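# Untie bag handles and unpack three fruit

## Task

Undo the knot joining the plastic bag's handles, then lift exactly three pieces of fruit out and set them on open, uncovered table surface, with every other fruit still inside the bag.

## Robot and tools

Robot: two arms, left_arm and right_arm, each ending in a two-finger parallel gripper. Fingers point along the gripper's own +z axis and close along its y axis. The reported end_effector_position is the spot between the pads, roughly 1 cm short of the fingertips.

Scene frame: origin at table-top height, halfway between the arm bases, some 5 to 10 cm back from the near table edge. +x runs out over the table, +z is up, and left_arm sits on the +y side (arm names do not match left/right in images). Base positions: left_arm (+0.008, +0.305, +0.009) m, right_arm (-0.007, -0.301, +0.011) m, both almost unrotated. All reported hand poses and targets use this frame; printed poses can be wrong by a few cm, more at long reach.

The 14-number row (used by both motion tools): one flat list covering both arms. Numbers 1-7 are left_arm: dx, dy, dz, rx, ry, rz, opening; numbers 8-14 are the same for right_arm. Every value lies in -1 to 1. dx, dy, dz are offsets, not poses, along the scene axes, measured from that arm's Hand target as it stood when the action or move began; 1.0 equals 0.6 m. rx, ry, rz form one rotation vector, 1.0 equals 180 degrees, turning about the Hand target's position. Opening is absolute, not an offset: +1 fully open (0.093 m), -1 closed. Sending six zeros for an arm re-requests its current Hand target; sending 0 as opening commands a half-open gripper, so to keep a grip resend its present opening (see Tool commands).

execute_actions: actions is a list of actions; each action is a list of up to 15 rows, one per 1/30 s step (an action lasts 0.5 s; a short list repeats its final row). Every row in an action counts from the pose at that action's start, so repeating an offset in a new action moves further. cameras: list of names, ["all"], or []; images come only when actions is empty or cameras requests them.

move: target is one 14-number row or a list of up to 15 rows; every row is an offset from the same starting Hand targets, not from the previous row. Paths are straight lines, finish together, take at least 0.5 s and are cut off at 10 s. speed: m/s, 0.002 to 2.9, default 0.25 (rotation capped at twice that in rad/s); one value or one per target. blend: corner rounding in metres for lists; 0 means stop at each point. opening_speed: rate of opening change per second on the -1 to +1 scale, at least 0.2. grip_force: newtons per pad, 10 to 50, one value or one per arm, persistent; in this task the force is capped at about 25 to 37 N anyway, and low settings close slowly. blocking=false returns after about 0.5 s while the move continues. Moves do not avoid obstacles or the other arm; faster moves lag and stray more and hit harder. Route around an arm's own base rather than near it. The result adds a move: line giving the ending (done, off_target, moving, held, fault) and limits such as limits=paced (pose clipped) or limits=held (steps withheld). An arm not named in the ending reached its pose within 10 mm and 2 degrees.

wait: seconds 0 to 10; arms keep their last command, a running move continues. stop: brakes the running move. zoom_image: camera (cam_high, cam_low, cam_left_wrist, cam_right_wrist) and region [x0, y0, x1, y1] in pixels, at most 504 by 504, from that camera's newest image. finished_scene: scene = the current scene number; irreversible.

Results: end_effector_position (m) and end_effector_quat_wxyz per arm; Hand target (last commanded pose after clipping, base for next offsets); Tool commands; grip_measured (gripper motor on the -1..+1 scale); Joint positions (last entry is finger gap in m, floored at zero); Joint velocities (may read within noise, or be omitted when all are); Joint torques (sign positive toward larger joint angle; joints 1-3 wrap at ±28 N m); step readings of positions for action calls. Joint ranges in rad: waist -2.618 to 3.054, shoulder 0.000 to 3.142, elbow 0.000 to 3.142 (straight at 2.901), wrist pitch and yaw ±1.571, wrist roll ±2.094.

Controller behaviour: each step the commanded orientation is limited to 40 degrees from the measured one, and position takes priority. Grippers often sag short or tilt; check after every move and send the remaining distance or rotation. A blocked arm keeps pushing until commanded back past its gripper.

Gripping: pads meet near -0.94; each millimetre of object width adds about 0.0208 to that reading; each gripper may read up to 0.02 too open. For a firm hold send a number about 0.24 below the width reading (round or soft items may need less); keep sending it while holding; release with a value well above the width reading. Avoid jumping far below the width reading in one step, which spikes force.

Heat: holding loads, stretched arms or pushing on unreachable poses warm motors. MOTOR HOT appears at 75 °C; at 90 °C the arm folds and idles; at 100 °C it goes limp.

Avoid: fruit or bag falling off the table (fails the task), dropping or releasing moving items, fast impacts, hard presses, arms or grippers touching each other (a gripper closing on the other's fingers counts), and the bar, plate and low rail behind the table (up to ~3 cm above table, no warning on contact).

Cameras: cam_high and cam_low are fixed on a beam behind the arms; cam_left_wrist and cam_right_wrist ride on the hands; all 896x504. Calibration K and T_world_to_cam are given; fixed cameras may have shifted up to about 2.3 degrees and 9 mm, wrist images can lag during motion.

Each tool is called after ">>>" as a command line: name --argument value for each argument, lists and objects as JSON in quotes; but a table of rows of numbers goes row by row, as --pt "numbers of a row", without its own name.

## Session

>>> execute_actions --actions '[]'

Scene clock: 0.00 s.
left_arm: end_effector_position=(+0.3860, +0.2623, +0.1078) grip_measured=+1.000 end_effector_quat_wxyz=(+0.585, +0.099, +0.801, -0.074) | right_arm: end_effector_position=(+0.3768, -0.3295, +0.0958) grip_measured=+1.000 end_effector_quat_wxyz=(+0.568, +0.052, +0.817, -0.089)
Joint positions: left_arm=[0.01 1.525 0.331 0.87 0.231 0.063 0.093] | right_arm=[-0.009 1.525 0.338 0.851 0.189 0.024 0.093]
Joint velocities: within noise
Joint torques (N m): no reading
Heat: left arm: 49 °C; right arm: 56 °C.
Hand target: left_arm +0.3861, +0.2627, +0.1068; +0.582, +0.099, +0.804, -0.074 | right_arm +0.3786, -0.3309, +0.1007; +0.573, +0.054, +0.813, -0.090
Tool commands: left_gripper/opening=+1.0 right_gripper/opening=+1.0

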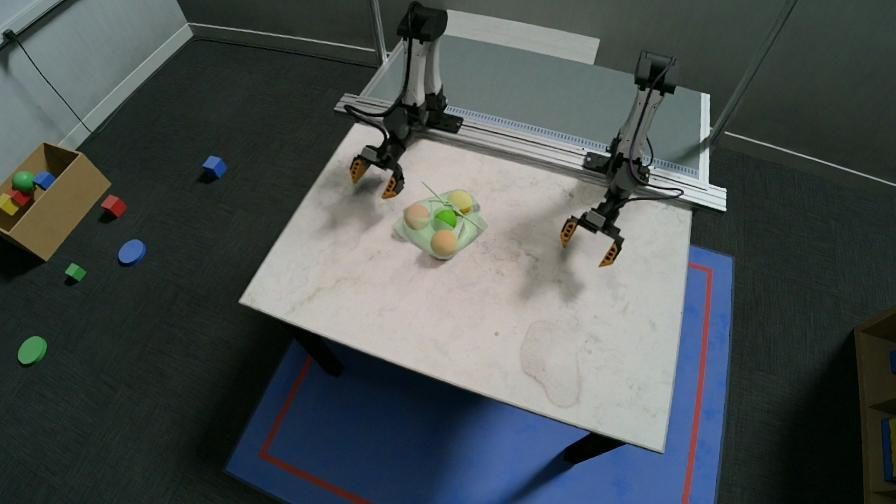

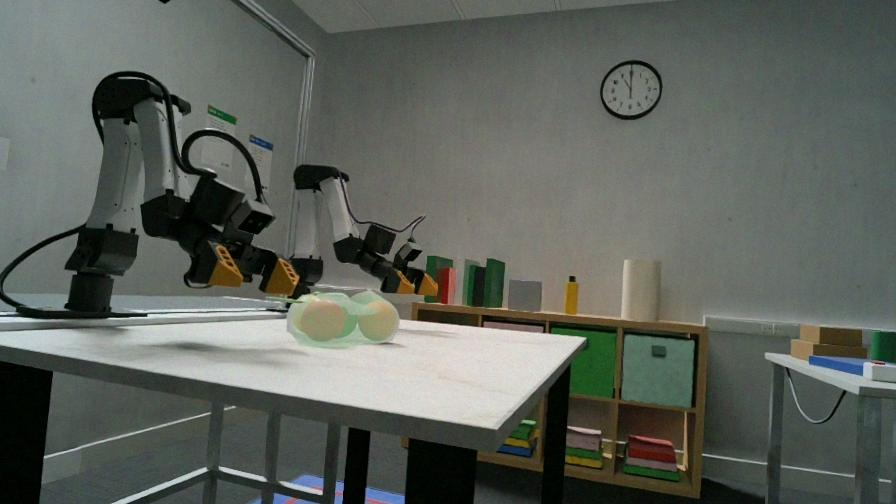

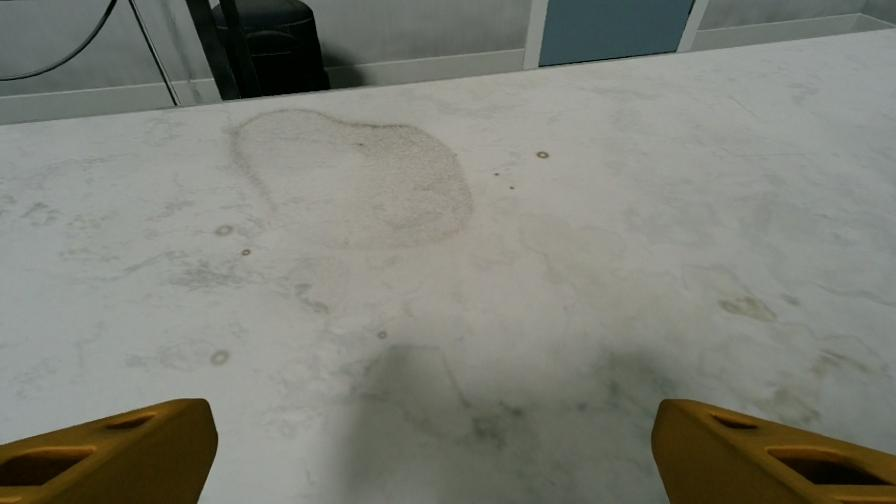

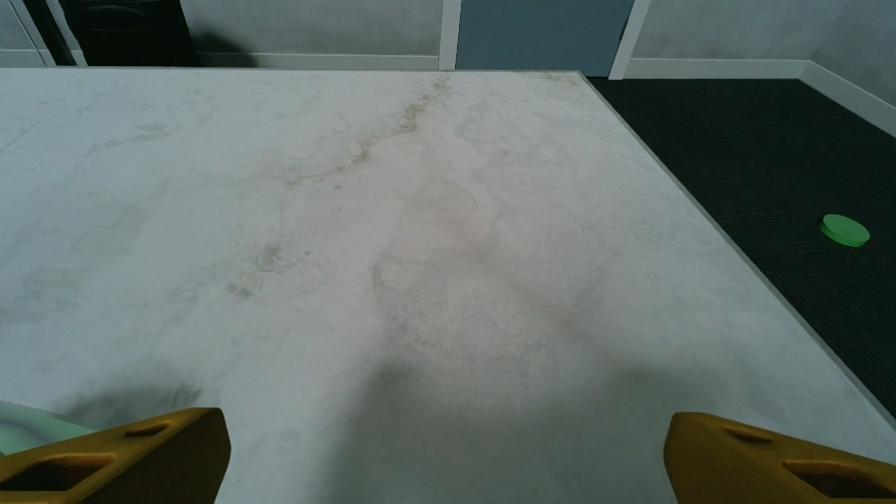

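>>> zoom_image --camera "cam_high" --region '[370, 160, 510, 280]'

>>> zoom_image --camera "cam_low" --region '[220, 250, 440, 370]'

Scaled by 3.600 from the camera's 896x504 image, which has a finer 1280x720 frame.

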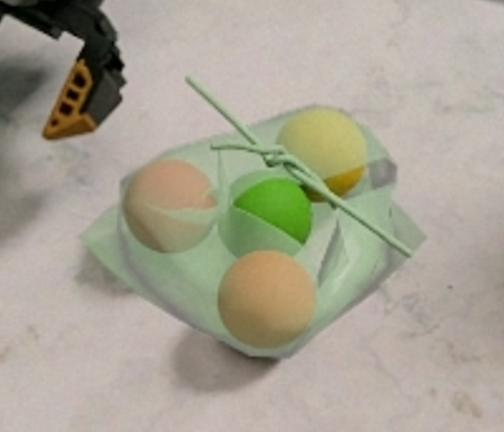

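Scaled by 2.291 from the camera's 896x504 image, which has a finer 1280x720 frame.

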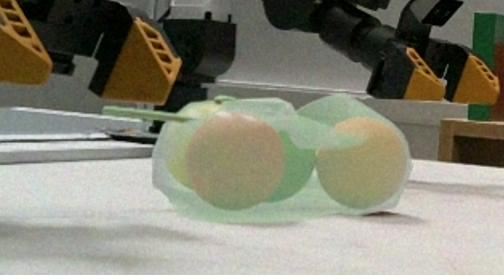

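>>> move --pt "0 0 0 0 0 0 1 -0.15 0.08 0.17 0 0.07 0.1 1" --pt "0 0 0 0 0 0 1 -0.181 0.3015 0.132 0.0025 0.1487 0.218 1" --blend '[0.03,0]' --cameras '["cam_right_wrist","cam_high"]'

Scene clock: 52.73 s.
left_arm: end_effector_position=(+0.3860, +0.2623, +0.1078) grip_measured=+1.000 end_effector_quat_wxyz=(+0.585, +0.099, +0.801, -0.074) | right_arm: end_effector_position=(+0.2665, -0.1522, +0.1686) grip_measured=+1.000 end_effector_quat_wxyz=(+0.363, -0.242, +0.894, +0.099)
Joint positions: left_arm=[0.01 1.525 0.331 0.87 0.231 0.063 0.093] | right_arm=[0.43 0.994 0.763 -0.528 -0.084 -0.044 0.093]
Joint torques (N m): left_arm=[0.32 -4.82 5.91 2.32 0.05 -0.03] | right_arm=[0.23 -1.87 13.44 2.02 0.07 0.06]
Heat: left arm: 56 °C; right arm: 60 °C.
Hand target: left_arm +0.3861, +0.2627, +0.1068; +0.582, +0.099, +0.804, -0.074 | right_arm +0.2700, -0.1499, +0.1798; +0.370, -0.239, +0.892, +0.099
Off the commanded pose: left_arm 0.001 m, 0 deg | right_arm 0.012 m, 1 deg.
move: off_target (right_arm)
camera_calibration:
cam_right_wrist: T_world_to_cam=[[0.511258, -0.859415, 0.0046198, -0.267946], [-0.806112, -0.481398, -0.34415, 0.239384], [0.297992, 0.172225, -0.938903, 0.190993], [0, 0, 0, 1]] pos_world=[0.273046, -0.147931, 0.262946]
Images, in order (width x height): cam_high 896x504, cam_right_wrist 896x504.

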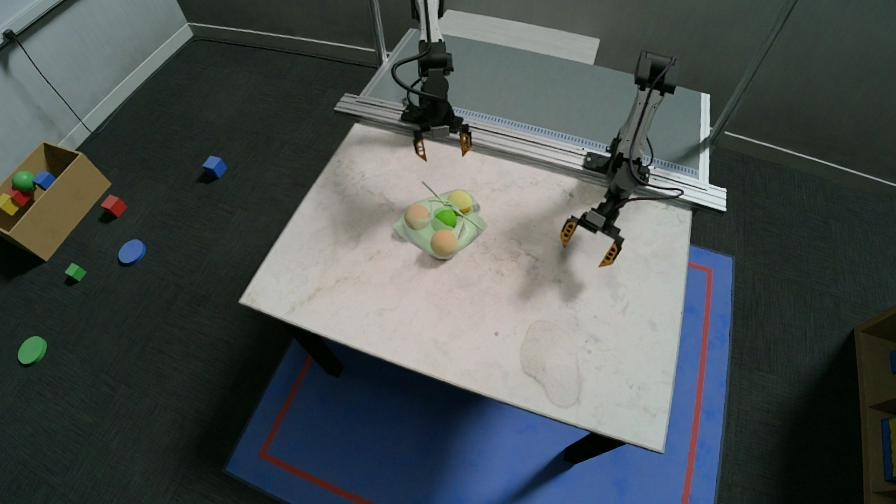

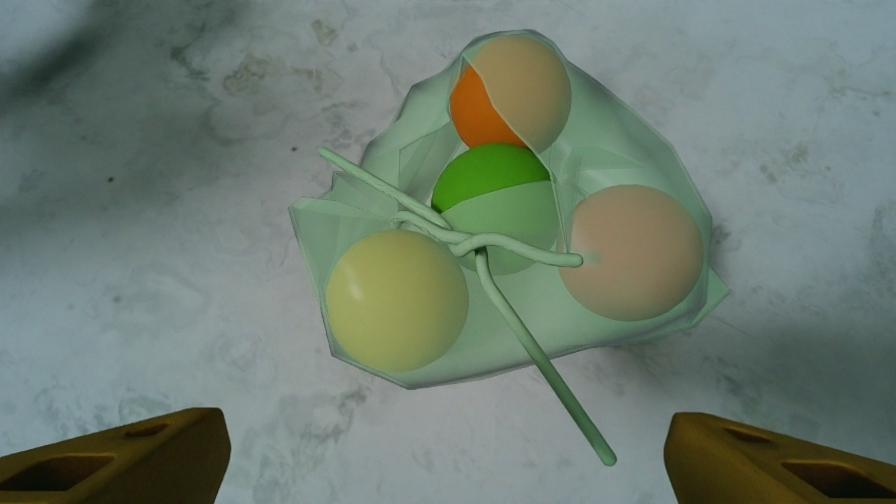

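>>> zoom_image --camera "cam_right_wrist" --region '[280, 130, 640, 480]'

>>> zoom_image --camera "cam_right_wrist" --region '[380, 180, 600, 300]'

Scaled by 1.400 from the camera's 896x504 image, which has a finer 1280x720 frame.

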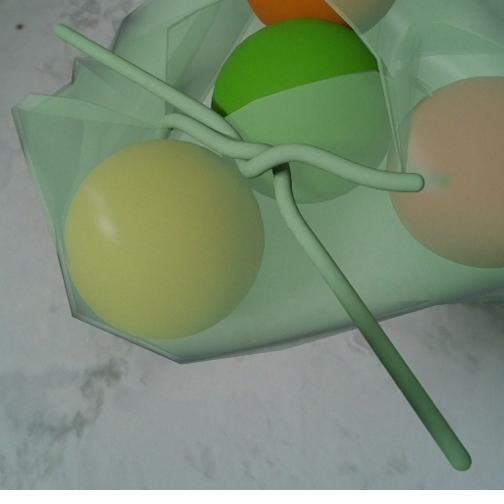

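Scaled by 2.291 from the camera's 896x504 image, which has a finer 1280x720 frame.

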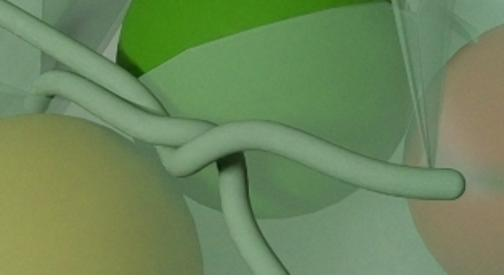

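>>> move --target '[0,0,0,0,0,0,1,0.133,0.005,-0.017,-0.1606,0.0749,0.3794,1]' --cameras '["cam_right_wrist","cam_low","cam_high"]'

>>> zoom_image --camera "cam_low" --region '[260, 210, 440, 370]'

Scene clock: 173.67 s.
left_arm: end_effector_position=(+0.3860, +0.2623, +0.1078) grip_measured=+1.000 end_effector_quat_wxyz=(+0.585, +0.099, +0.801, -0.074) | right_arm: end_effector_position=(+0.3480, -0.1467, +0.1685) grip_measured=+1.000 end_effector_quat_wxyz=(-0.091, +0.756, -0.641, -0.103)
Joint positions: left_arm=[0.01 1.525 0.331 0.87 0.231 0.063 0.093] | right_arm=[0.255 1.928 1.872 -1.445 -0.309 -1.466 0.093]
Joint torques (N m): left_arm=[0.32 -4.74 5.9 2.32 0.05 -0.03] | right_arm=[0.21 -7.94 11.25 0.37 -0.12 -0.09]
Heat: left arm: 58 °C; right arm: 70 °C.
Hand target: left_arm +0.3861, +0.2627, +0.1068; +0.582, +0.099, +0.804, -0.074 | right_arm +0.3498, -0.1470, +0.1696; -0.084, +0.760, -0.637, -0.100
Off the commanded pose: left_arm 0.001 m, 0 deg | right_arm 0.002 m, 1 deg.
move: done
camera_calibration:
cam_right_wrist: T_world_to_cam=[[0.985084, 0.171916, 0.0073922, -0.318897], [0.169083, -0.975042, 0.143892, -0.186314], [0.0319449, -0.140495, -0.989566, 0.220891], [0, 0, 0, 1]] pos_world=[0.338586, -0.0958066, 0.247753]
Images, in order (width x height): cam_high 896x504, cam_low 896x504, cam_right_wrist 896x504.

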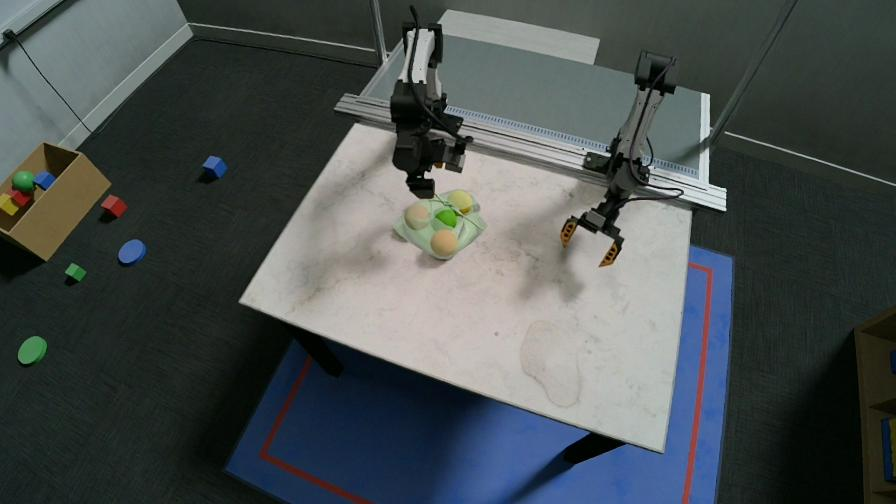

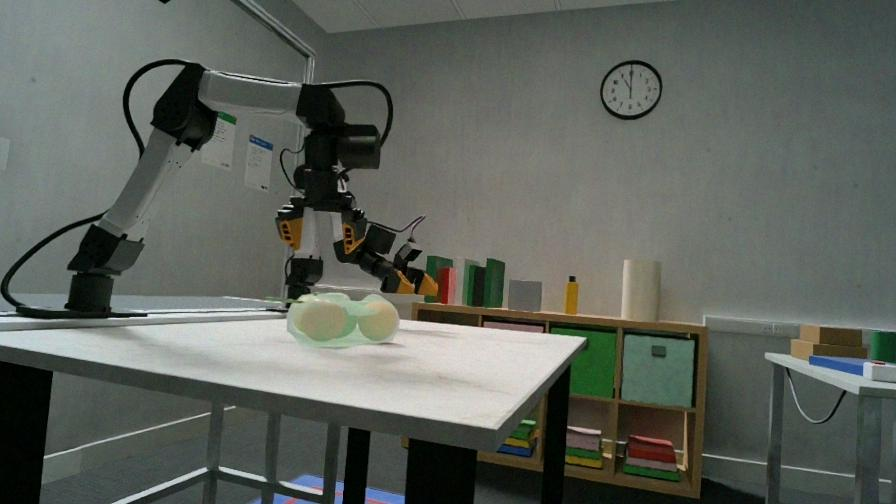

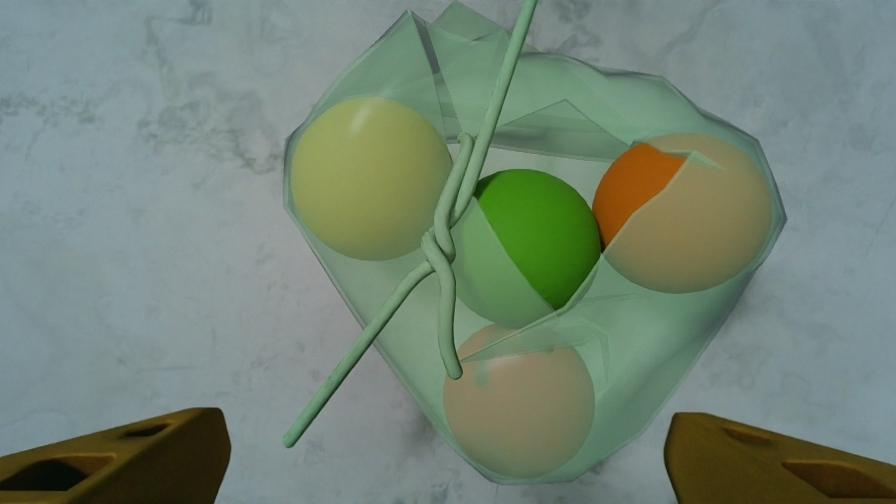

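Scaled by 2.800 from the camera's 896x504 image, which has a finer 1280x720 frame.

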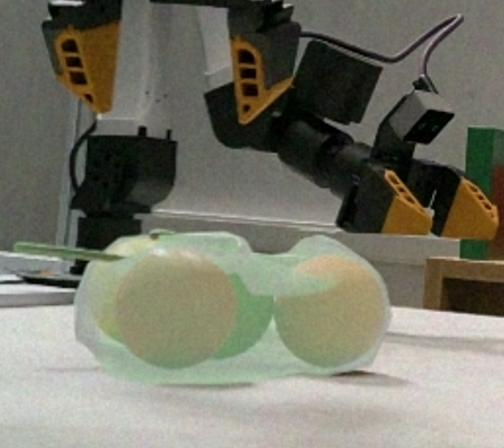

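>>> zoom_image --camera "cam_right_wrist" --region '[380, 120, 520, 280]'

>>> zoom_image --camera "cam_right_wrist" --region '[390, 180, 490, 280]'

Scaled by 3.150 from the camera's 896x504 image, which has a finer 1280x720 frame.

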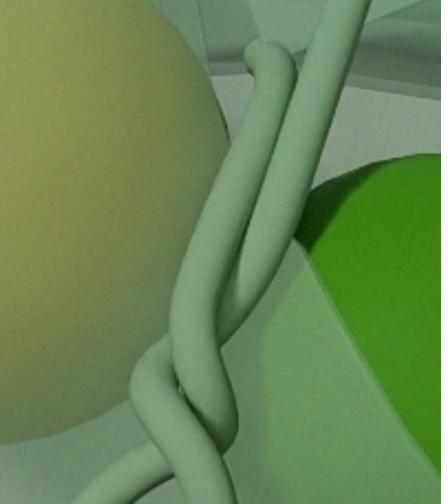

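Scaled by 5.040 from the camera's 896x504 image, which has a finer 1280x720 frame.

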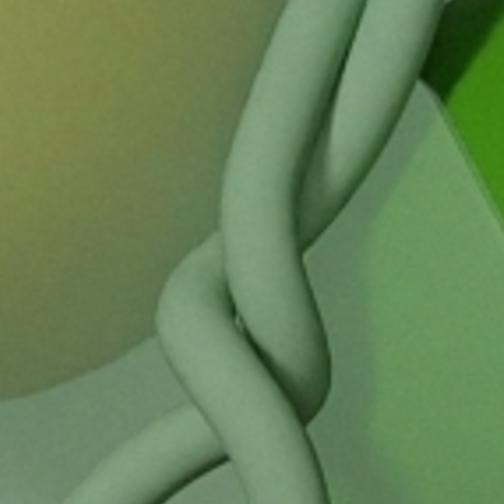

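>>> move --target '[0,0,0,0,0,0,1,0.003,0,-0.075,0,0,0,-0.4]' --cameras '["cam_right_wrist"]'

>>> zoom_image --camera "cam_right_wrist" --region '[250, 150, 650, 504]'

Scene clock: 211.40 s.
left_arm: end_effector_position=(+0.3860, +0.2623, +0.1078) grip_measured=+1.000 end_effector_quat_wxyz=(+0.585, +0.099, +0.801, -0.074) | right_arm: end_effector_position=(+0.3524, -0.1459, +0.1328) grip_measured=-0.399 end_effector_quat_wxyz=(-0.094, +0.757, -0.639, -0.100)
Joint positions: left_arm=[0.01 1.525 0.331 0.87 0.231 0.063 0.093] | right_arm=[0.258 1.928 1.73 -1.294 -0.307 -1.466 0.026]
Joint torques (N m): left_arm=[0.34 -4.81 5.94 2.31 0.05 -0.03] | right_arm=[0.03 -8.62 6.9 0.75 -0.14 -0.06]
Heat: left arm: 58 °C; right arm: 70 °C.
Hand target: left_arm +0.3861, +0.2627, +0.1068; +0.582, +0.099, +0.804, -0.074 | right_arm +0.3517, -0.1470, +0.1246; -0.084, +0.759, -0.637, -0.100
Off the commanded pose: left_arm 0.001 m, 0 deg | right_arm 0.008 m, 1 deg.
move: done
camera_calibration:
cam_right_wrist: T_world_to_cam=[[0.984355, 0.175477, 0.0158754, -0.32362], [0.171395, -0.974536, 0.144578, -0.182009], [0.0408413, -0.139595, -0.989366, 0.182544], [0, 0, 0, 1]] pos_world=[0.342297, -0.0951046, 0.212055]
Images, in order (width x height): cam_right_wrist 896x504.

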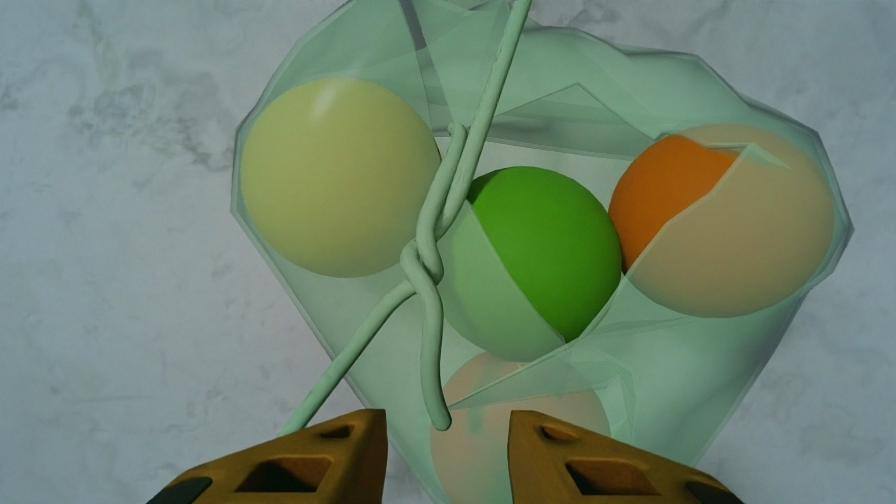

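Scaled by 1.260 from the camera's 896x504 image, which has a finer 1280x720 frame.

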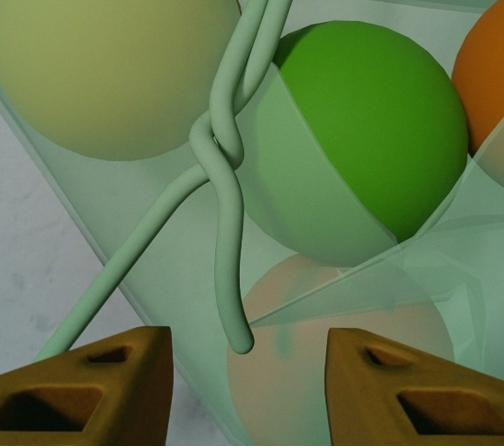

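>>> move --target '[0,0,0,0,0,0,1,-0.003,-0.007,-0.065,0,0,0,-0.46]' --cameras '["cam_right_wrist"]' --speed 0.15

>>> zoom_image --camera "cam_right_wrist" --region '[250, 250, 550, 504]'

Scene clock: 231.43 s.
left_arm: end_effector_position=(+0.3860, +0.2623, +0.1078) grip_measured=+1.000 end_effector_quat_wxyz=(+0.585, +0.099, +0.801, -0.074) | right_arm: end_effector_position=(+0.3508, -0.1477, +0.0951) grip_measured=-0.459 end_effector_quat_wxyz=(-0.095, +0.758, -0.637, -0.100)
Joint positions: left_arm=[0.01 1.525 0.331 0.87 0.231 0.063 0.093] | right_arm=[0.258 1.928 1.58 -1.142 -0.307 -1.47 0.023]
Joint torques (N m): left_arm=[0.35 -4.74 5.96 2.32 0.06 -0.03] | right_arm=[-0.46 -8.17 6.82 0.73 -0.12 -0.08]
Heat: left arm: 59 °C; right arm: 67 °C.
Hand target: left_arm +0.3861, +0.2627, +0.1068; +0.582, +0.099, +0.804, -0.074 | right_arm +0.3500, -0.1512, +0.0856; -0.084, +0.759, -0.637, -0.100
Off the commanded pose: left_arm 0.001 m, 0 deg | right_arm 0.010 m, 1 deg.
move: done
camera_calibration:
cam_right_wrist: T_world_to_cam=[[0.983706, 0.178765, 0.0191247, -0.320654], [0.174206, -0.974066, 0.144389, -0.178927], [0.0444404, -0.138705, -0.989336, 0.143923], [0, 0, 0, 1]] pos_world=[0.340203, -0.0970027, 0.174356]
Images, in order (width x height): cam_right_wrist 896x504.

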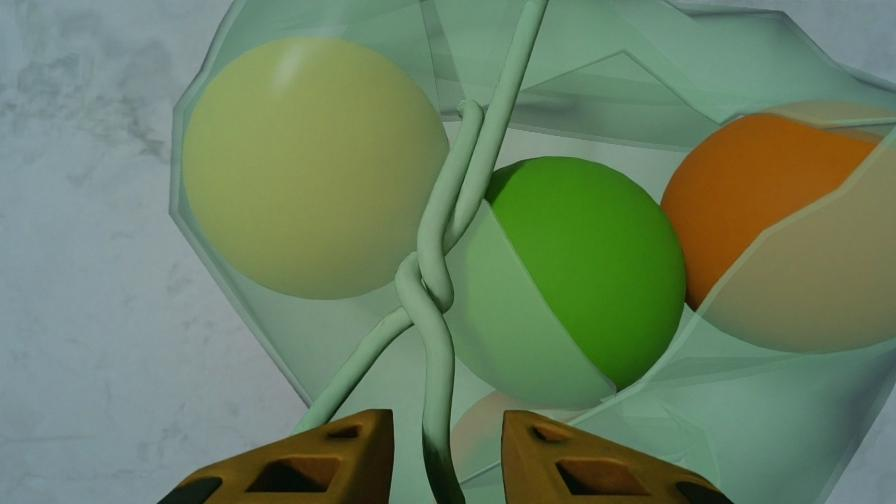

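Scaled by 1.680 from the camera's 896x504 image, which has a finer 1280x720 frame.

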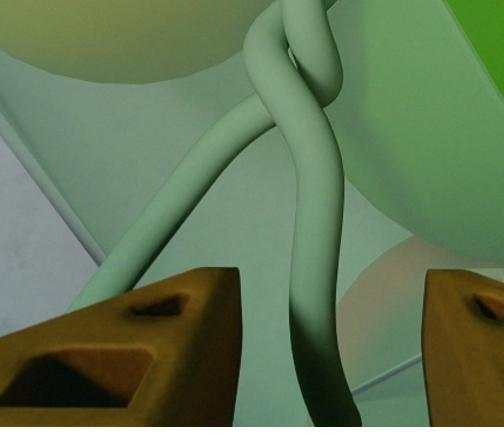

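>>> move --target '[0,0,0,0,0,0,1,-0.001,-0.007,-0.044,0,0,0,-0.56]' --cameras '["cam_right_wrist"]' --speed 0.12

>>> zoom_image --camera "cam_right_wrist" --region '[250, 250, 550, 504]'

Scene clock: 251.63 s.
left_arm: end_effector_position=(+0.3860, +0.2623, +0.1078) grip_measured=+1.000 end_effector_quat_wxyz=(+0.585, +0.099, +0.801, -0.074) | right_arm: end_effector_position=(+0.3486, -0.1492, +0.0688) grip_measured=-0.559 end_effector_quat_wxyz=(-0.092, +0.761, -0.635, -0.101)
Joint positions: left_arm=[0.01 1.525 0.331 0.87 0.231 0.063 0.093] | right_arm=[0.258 1.944 1.497 -1.05 -0.307 -1.478 0.018]
Joint torques (N m): left_arm=[0.34 -4.85 5.89 2.34 0.06 -0.04] | right_arm=[-1.01 -8.2 6.75 0.76 -0.11 -0.07]
Heat: left arm: 59 °C; right arm: 64 °C.
Hand target: left_arm +0.3861, +0.2627, +0.1068; +0.582, +0.099, +0.804, -0.074 | right_arm +0.3493, -0.1554, +0.0593; -0.084, +0.759, -0.637, -0.100
Off the commanded pose: left_arm 0.001 m, 0 deg | right_arm 0.011 m, 1 deg.
move: off_target (right_arm)
camera_calibration:
cam_right_wrist: T_world_to_cam=[[0.982356, 0.186487, 0.0141499, -0.315671], [0.182512, -0.972431, 0.145143, -0.178932], [0.0408271, -0.14, -0.989309, 0.118788], [0, 0, 0, 1]] pos_world=[0.337909, -0.0985007, 0.147956]
Images, in order (width x height): cam_right_wrist 896x504.

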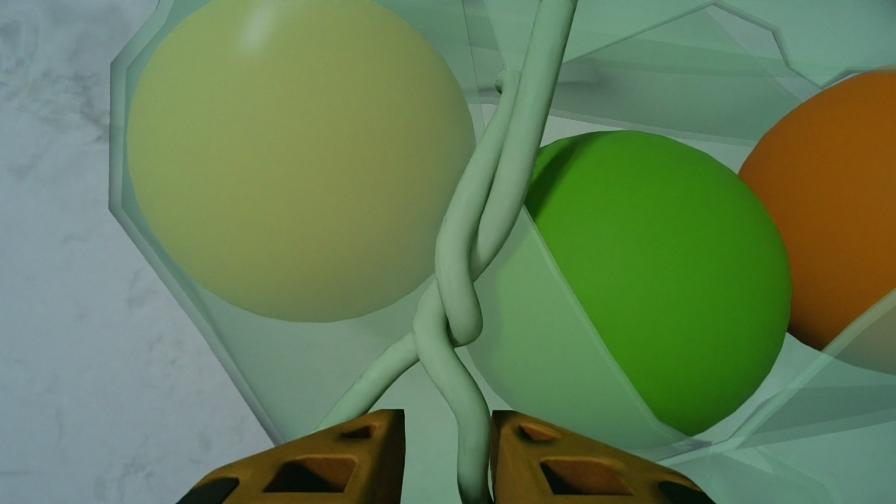

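Scaled by 1.680 from the camera's 896x504 image, which has a finer 1280x720 frame.

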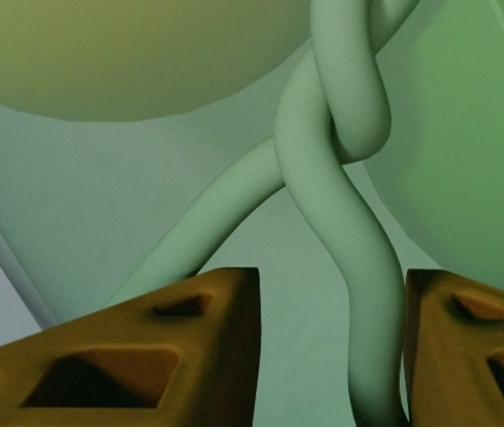

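>>> move --target '[0,0,0,0,0,0,1,0,0,0,0,0,0,-1]' --opening_speed 0.4 --cameras '["cam_right_wrist"]'

>>> zoom_image --camera "cam_right_wrist" --region '[250, 250, 650, 504]'

Scene clock: 267.40 s.
left_arm: end_effector_position=(+0.3860, +0.2623, +0.1078) grip_measured=+1.000 end_effector_quat_wxyz=(+0.585, +0.099, +0.801, -0.074) | right_arm: end_effector_position=(+0.3500, -0.1488, +0.0688) grip_measured=-0.912 end_effector_quat_wxyz=(-0.095, +0.761, -0.634, -0.099)
Joint positions: left_arm=[0.01 1.525 0.331 0.87 0.231 0.063 0.093] | right_arm=[0.258 1.944 1.497 -1.043 -0.307 -1.478 0.001]
Joint torques (N m): left_arm=[0.28 -4.75 5.86 2.31 0.05 -0.03] | right_arm=[-0.95 -8.16 6.74 0.7 -0.11 -0.08]
Heat: left arm: 59 °C; right arm: 62 °C.
Hand target: left_arm +0.3861, +0.2627, +0.1068; +0.582, +0.099, +0.804, -0.074 | right_arm +0.3494, -0.1554, +0.0593; -0.084, +0.759, -0.637, -0.100
Off the commanded pose: left_arm 0.001 m, 0 deg | right_arm 0.012 m, 1 deg.
move: off_target (right_arm)
camera_calibration:
cam_right_wrist: T_world_to_cam=[[0.982205, 0.186669, 0.0206946, -0.317616], [0.181804, -0.97264, 0.14463, -0.178542], [0.0471264, -0.138294, -0.989269, 0.116915], [0, 0, 0, 1]] pos_world=[0.338914, -0.0981994, 0.148056]
Images, in order (width x height): cam_right_wrist 896x504.

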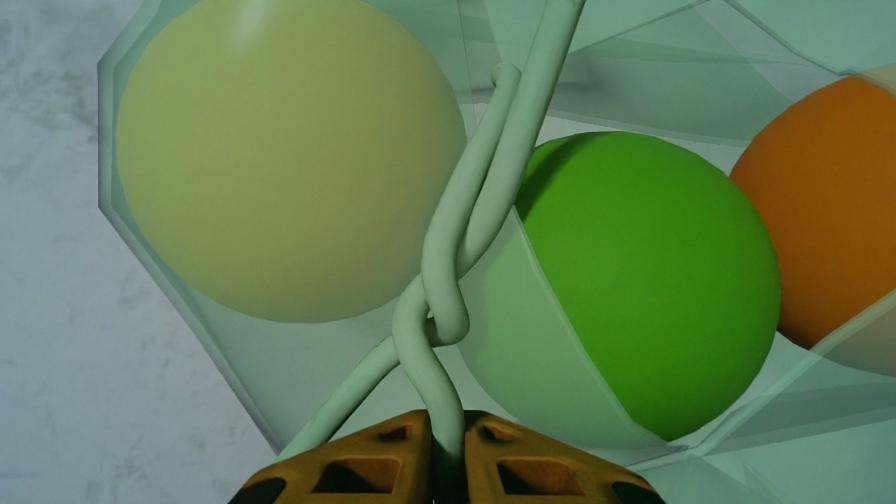

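Scaled by 1.260 from the camera's 896x504 image, which has a finer 1280x720 frame.

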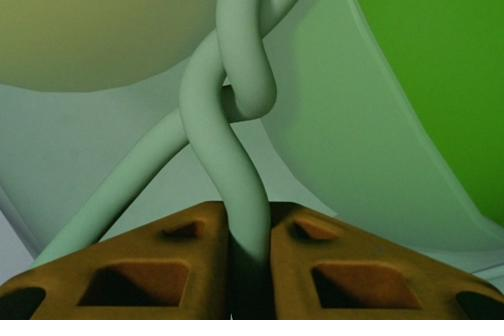

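>>> move --target '[0,0,0,0,0,0,1,0,-0.033,0.067,0,0,0,-1]' --speed 0.08 --cameras '["cam_right_wrist","cam_low"]'

>>> zoom_image --camera "cam_low" --region '[220, 180, 440, 370]'

Scene clock: 274.70 s.
left_arm: end_effector_position=(+0.3860, +0.2623, +0.1078) grip_measured=+1.000 end_effector_quat_wxyz=(+0.585, +0.099, +0.801, -0.074) | right_arm: end_effector_position=(+0.3449, -0.1717, +0.0830) grip_measured=-0.912 end_effector_quat_wxyz=(-0.074, +0.758, -0.638, -0.113)
Joint positions: left_arm=[0.01 1.525 0.331 0.87 0.231 0.063 0.093] | right_arm=[0.2 1.944 1.552 -1.168 -0.307 -1.536 0.001]
Joint torques (N m): left_arm=[0.34 -4.74 5.91 2.3 0.05 -0.03] | right_arm=[-0.85 -12.26 10.88 0.13 -0.14 -0.08]
Heat: left arm: 59 °C; right arm: 62 °C.
Hand target: left_arm +0.3861, +0.2627, +0.1068; +0.582, +0.099, +0.804, -0.074 | right_arm +0.3493, -0.1752, +0.0995; -0.084, +0.759, -0.637, -0.100
Off the commanded pose: left_arm 0.001 m, 0 deg | right_arm 0.018 m, 2 deg.
move: off_target (right_arm)
camera_calibration:
cam_right_wrist: T_world_to_cam=[[0.982634, 0.182967, -0.0308723, -0.305087], [0.185535, -0.971156, 0.149777, -0.203285], [-0.00257766, -0.152904, -0.988238, 0.142502], [0, 0, 0, 1]] pos_world=[0.337873, -0.119812, 0.161854]
Images, in order (width x height): cam_low 896x504, cam_right_wrist 896x504.

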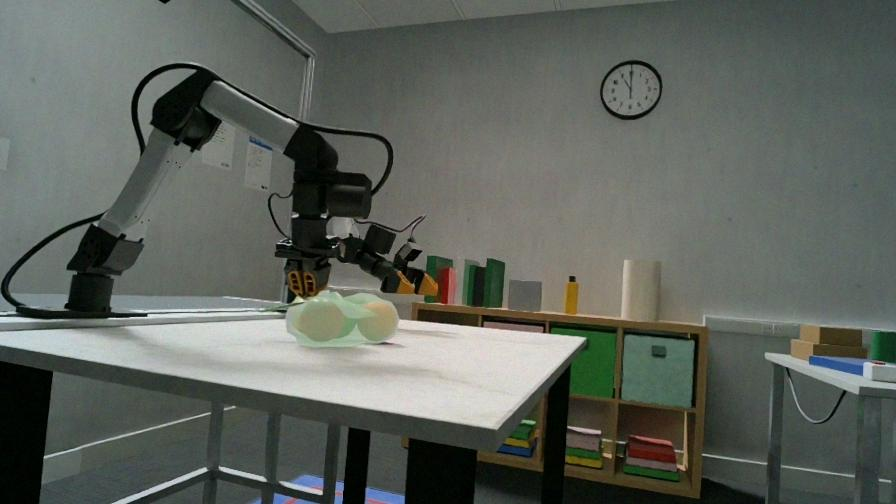

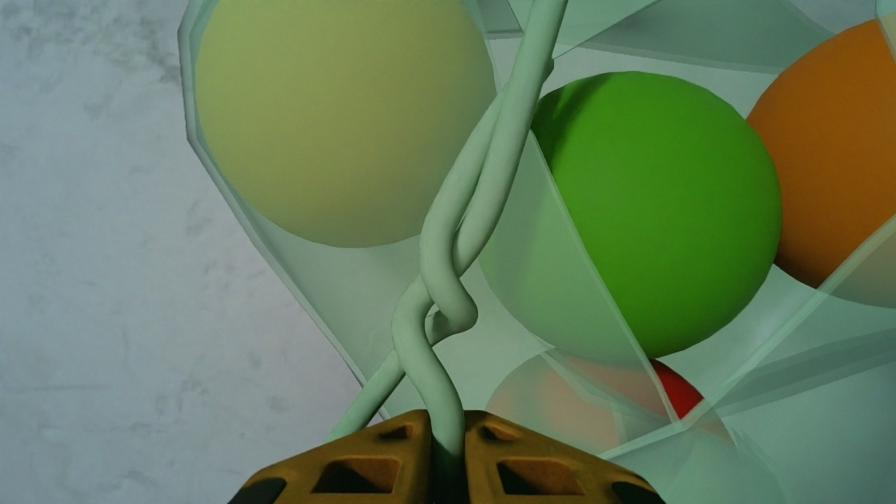

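Scaled by 2.291 from the camera's 896x504 image, which has a finer 1280x720 frame.

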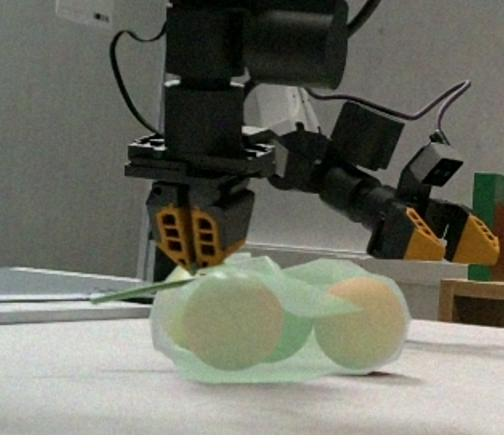

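>>> move --target '[0,0,0,0,0,0,1,0.005,-0.06,0.045,0,0,0,-1]' --speed 0.08 --cameras '["cam_right_wrist","cam_low"]'

>>> zoom_image --camera "cam_low" --region '[220, 180, 440, 370]'

Scene clock: 288.50 s.
left_arm: end_effector_position=(+0.3860, +0.2623, +0.1078) grip_measured=+1.000 end_effector_quat_wxyz=(+0.585, +0.099, +0.801, -0.074) | right_arm: end_effector_position=(+0.3498, -0.2080, +0.1068) grip_measured=-0.912 end_effector_quat_wxyz=(-0.071, +0.757, -0.639, -0.116)
Joint positions: left_arm=[0.01 1.525 0.331 0.87 0.231 0.063 0.093] | right_arm=[0.097 1.944 1.641 -1.296 -0.307 -1.643 0.001]
Joint torques (N m): left_arm=[0.31 -4.75 5.94 2.31 0.04 -0.01] | right_arm=[-0.85 -12.89 10.86 0 -0.15 -0.09]
Heat: left arm: 59 °C; right arm: 64 °C.
Hand target: left_arm +0.3861, +0.2627, +0.1068; +0.582, +0.099, +0.804, -0.074 | right_arm +0.3523, -0.2112, +0.1265; -0.084, +0.759, -0.637, -0.100
Off the commanded pose: left_arm 0.001 m, 0 deg | right_arm 0.020 m, 2 deg.
move: off_target (right_arm)
camera_calibration:
cam_right_wrist: T_world_to_cam=[[0.982666, 0.181503, -0.0377461, -0.302166], [0.185134, -0.971398, 0.148697, -0.242855], [-0.00967748, -0.153108, -0.988162, 0.162975], [0, 0, 0, 1]] pos_world=[0.343466, -0.156112, 0.185752]
Images, in order (width x height): cam_low 896x504, cam_right_wrist 896x504.

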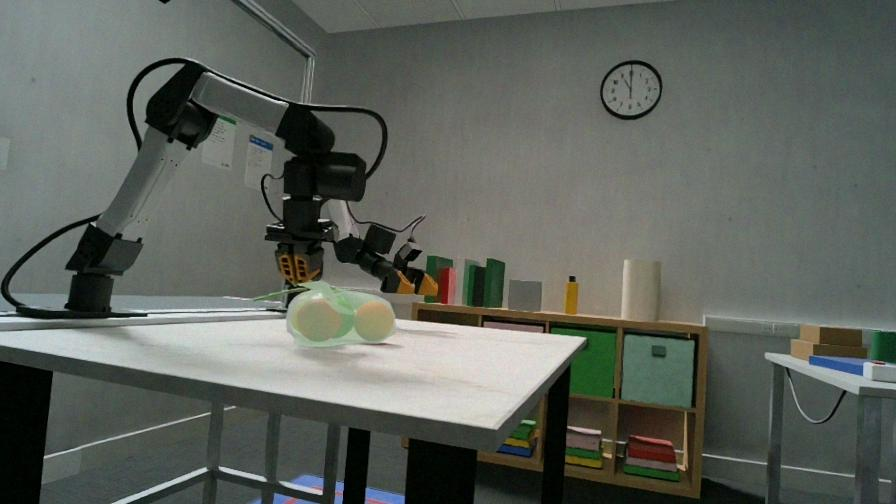

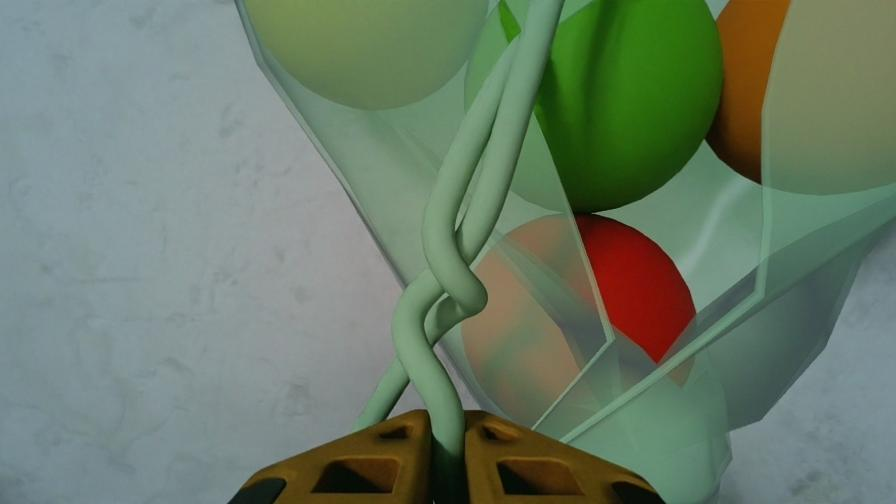

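Scaled by 2.291 from the camera's 896x504 image, which has a finer 1280x720 frame.

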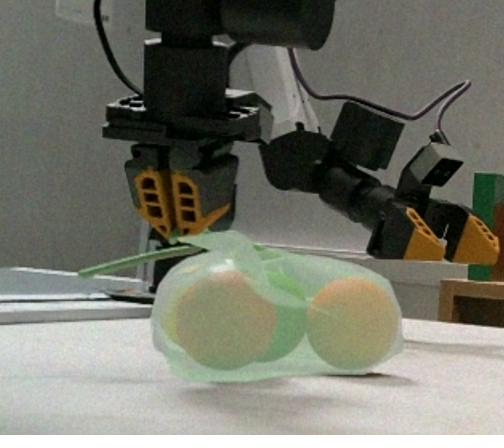

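>>> move --target '[0,0,0,0,0,0,1,0.0,-0.07,0.06,0,0,0,-1]' --speed 0.08 --cameras '["cam_right_wrist","cam_low","cam_high"]'

>>> zoom_image --camera "cam_low" --region '[220, 180, 440, 370]'

>>> zoom_image --camera "cam_high" --region '[370, 130, 530, 280]'

Scene clock: 324.30 s.
left_arm: end_effector_position=(+0.3860, +0.2623, +0.1078) grip_measured=+1.000 end_effector_quat_wxyz=(+0.585, +0.099, +0.801, -0.074) | right_arm: end_effector_position=(+0.3518, -0.2489, +0.1469) grip_measured=-0.912 end_effector_quat_wxyz=(-0.077, +0.758, -0.638, -0.114)
Joint positions: left_arm=[0.01 1.525 0.331 0.87 0.231 0.063 0.093] | right_arm=[-0.022 1.944 1.792 -1.476 -0.307 -1.77 0.001]
Joint torques (N m): left_arm=[0.34 -4.77 5.97 2.33 0.06 -0.02] | right_arm=[-0.98 -11.77 10.93 -0.01 -0.14 -0.04]
Heat: left arm: 59 °C; right arm: 68 °C.
Hand target: left_arm +0.3861, +0.2627, +0.1068; +0.582, +0.099, +0.804, -0.074 | right_arm +0.3524, -0.2532, +0.1625; -0.084, +0.759, -0.637, -0.100
Off the commanded pose: left_arm 0.001 m, 0 deg | right_arm 0.016 m, 2 deg.
move: off_target (right_arm)
camera_calibration:
cam_right_wrist: T_world_to_cam=[[0.982654, 0.183452, -0.0271388, -0.296132], [0.185449, -0.971899, 0.144989, -0.288614], [0.000222524, -0.147507, -0.989061, 0.194366], [0, 0, 0, 1]] pos_world=[0.344475, -0.197508, 0.226049]
Images, in order (width x height): cam_high 896x504, cam_low 896x504, cam_right_wrist 896x504.

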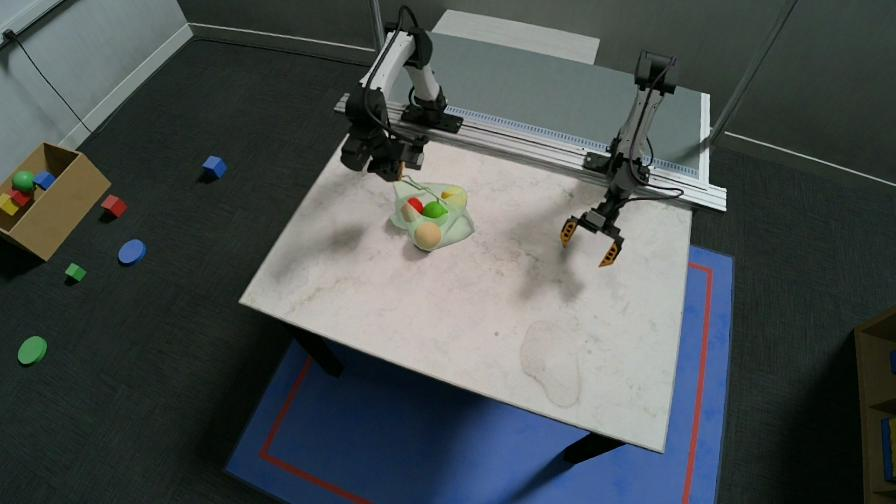

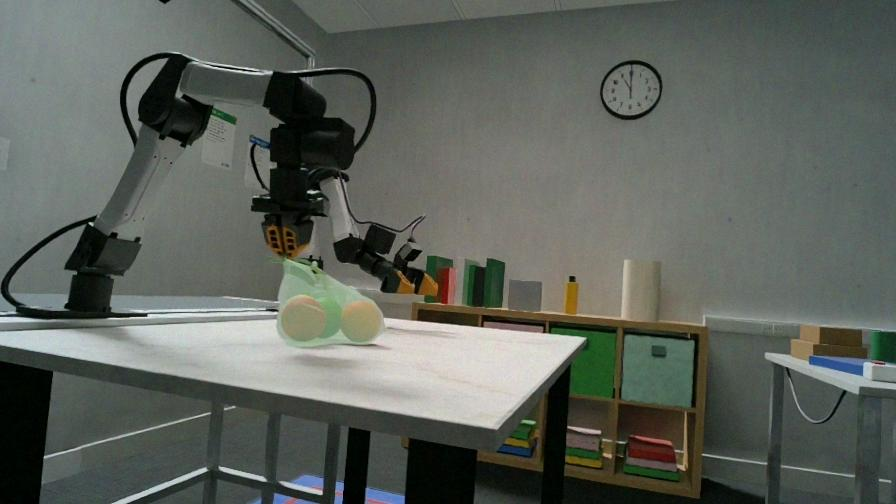

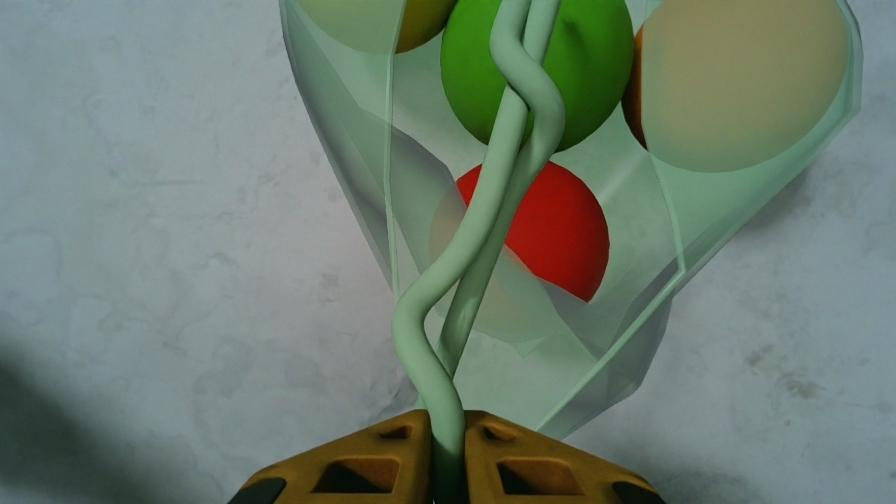

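Scaled by 2.291 from the camera's 896x504 image, which has a finer 1280x720 frame.

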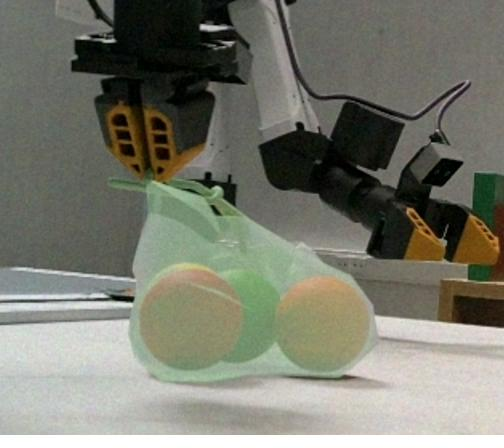

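Scaled by 3.150 from the camera's 896x504 image, which has a finer 1280x720 frame.

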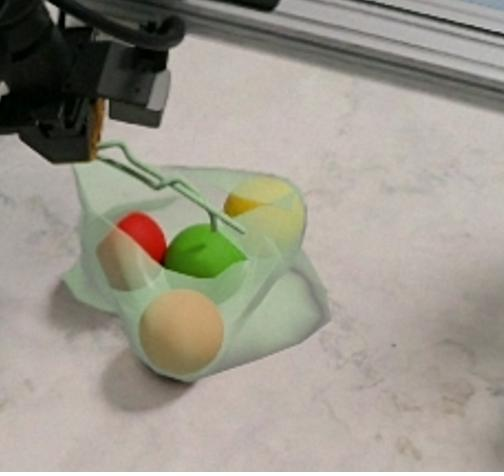

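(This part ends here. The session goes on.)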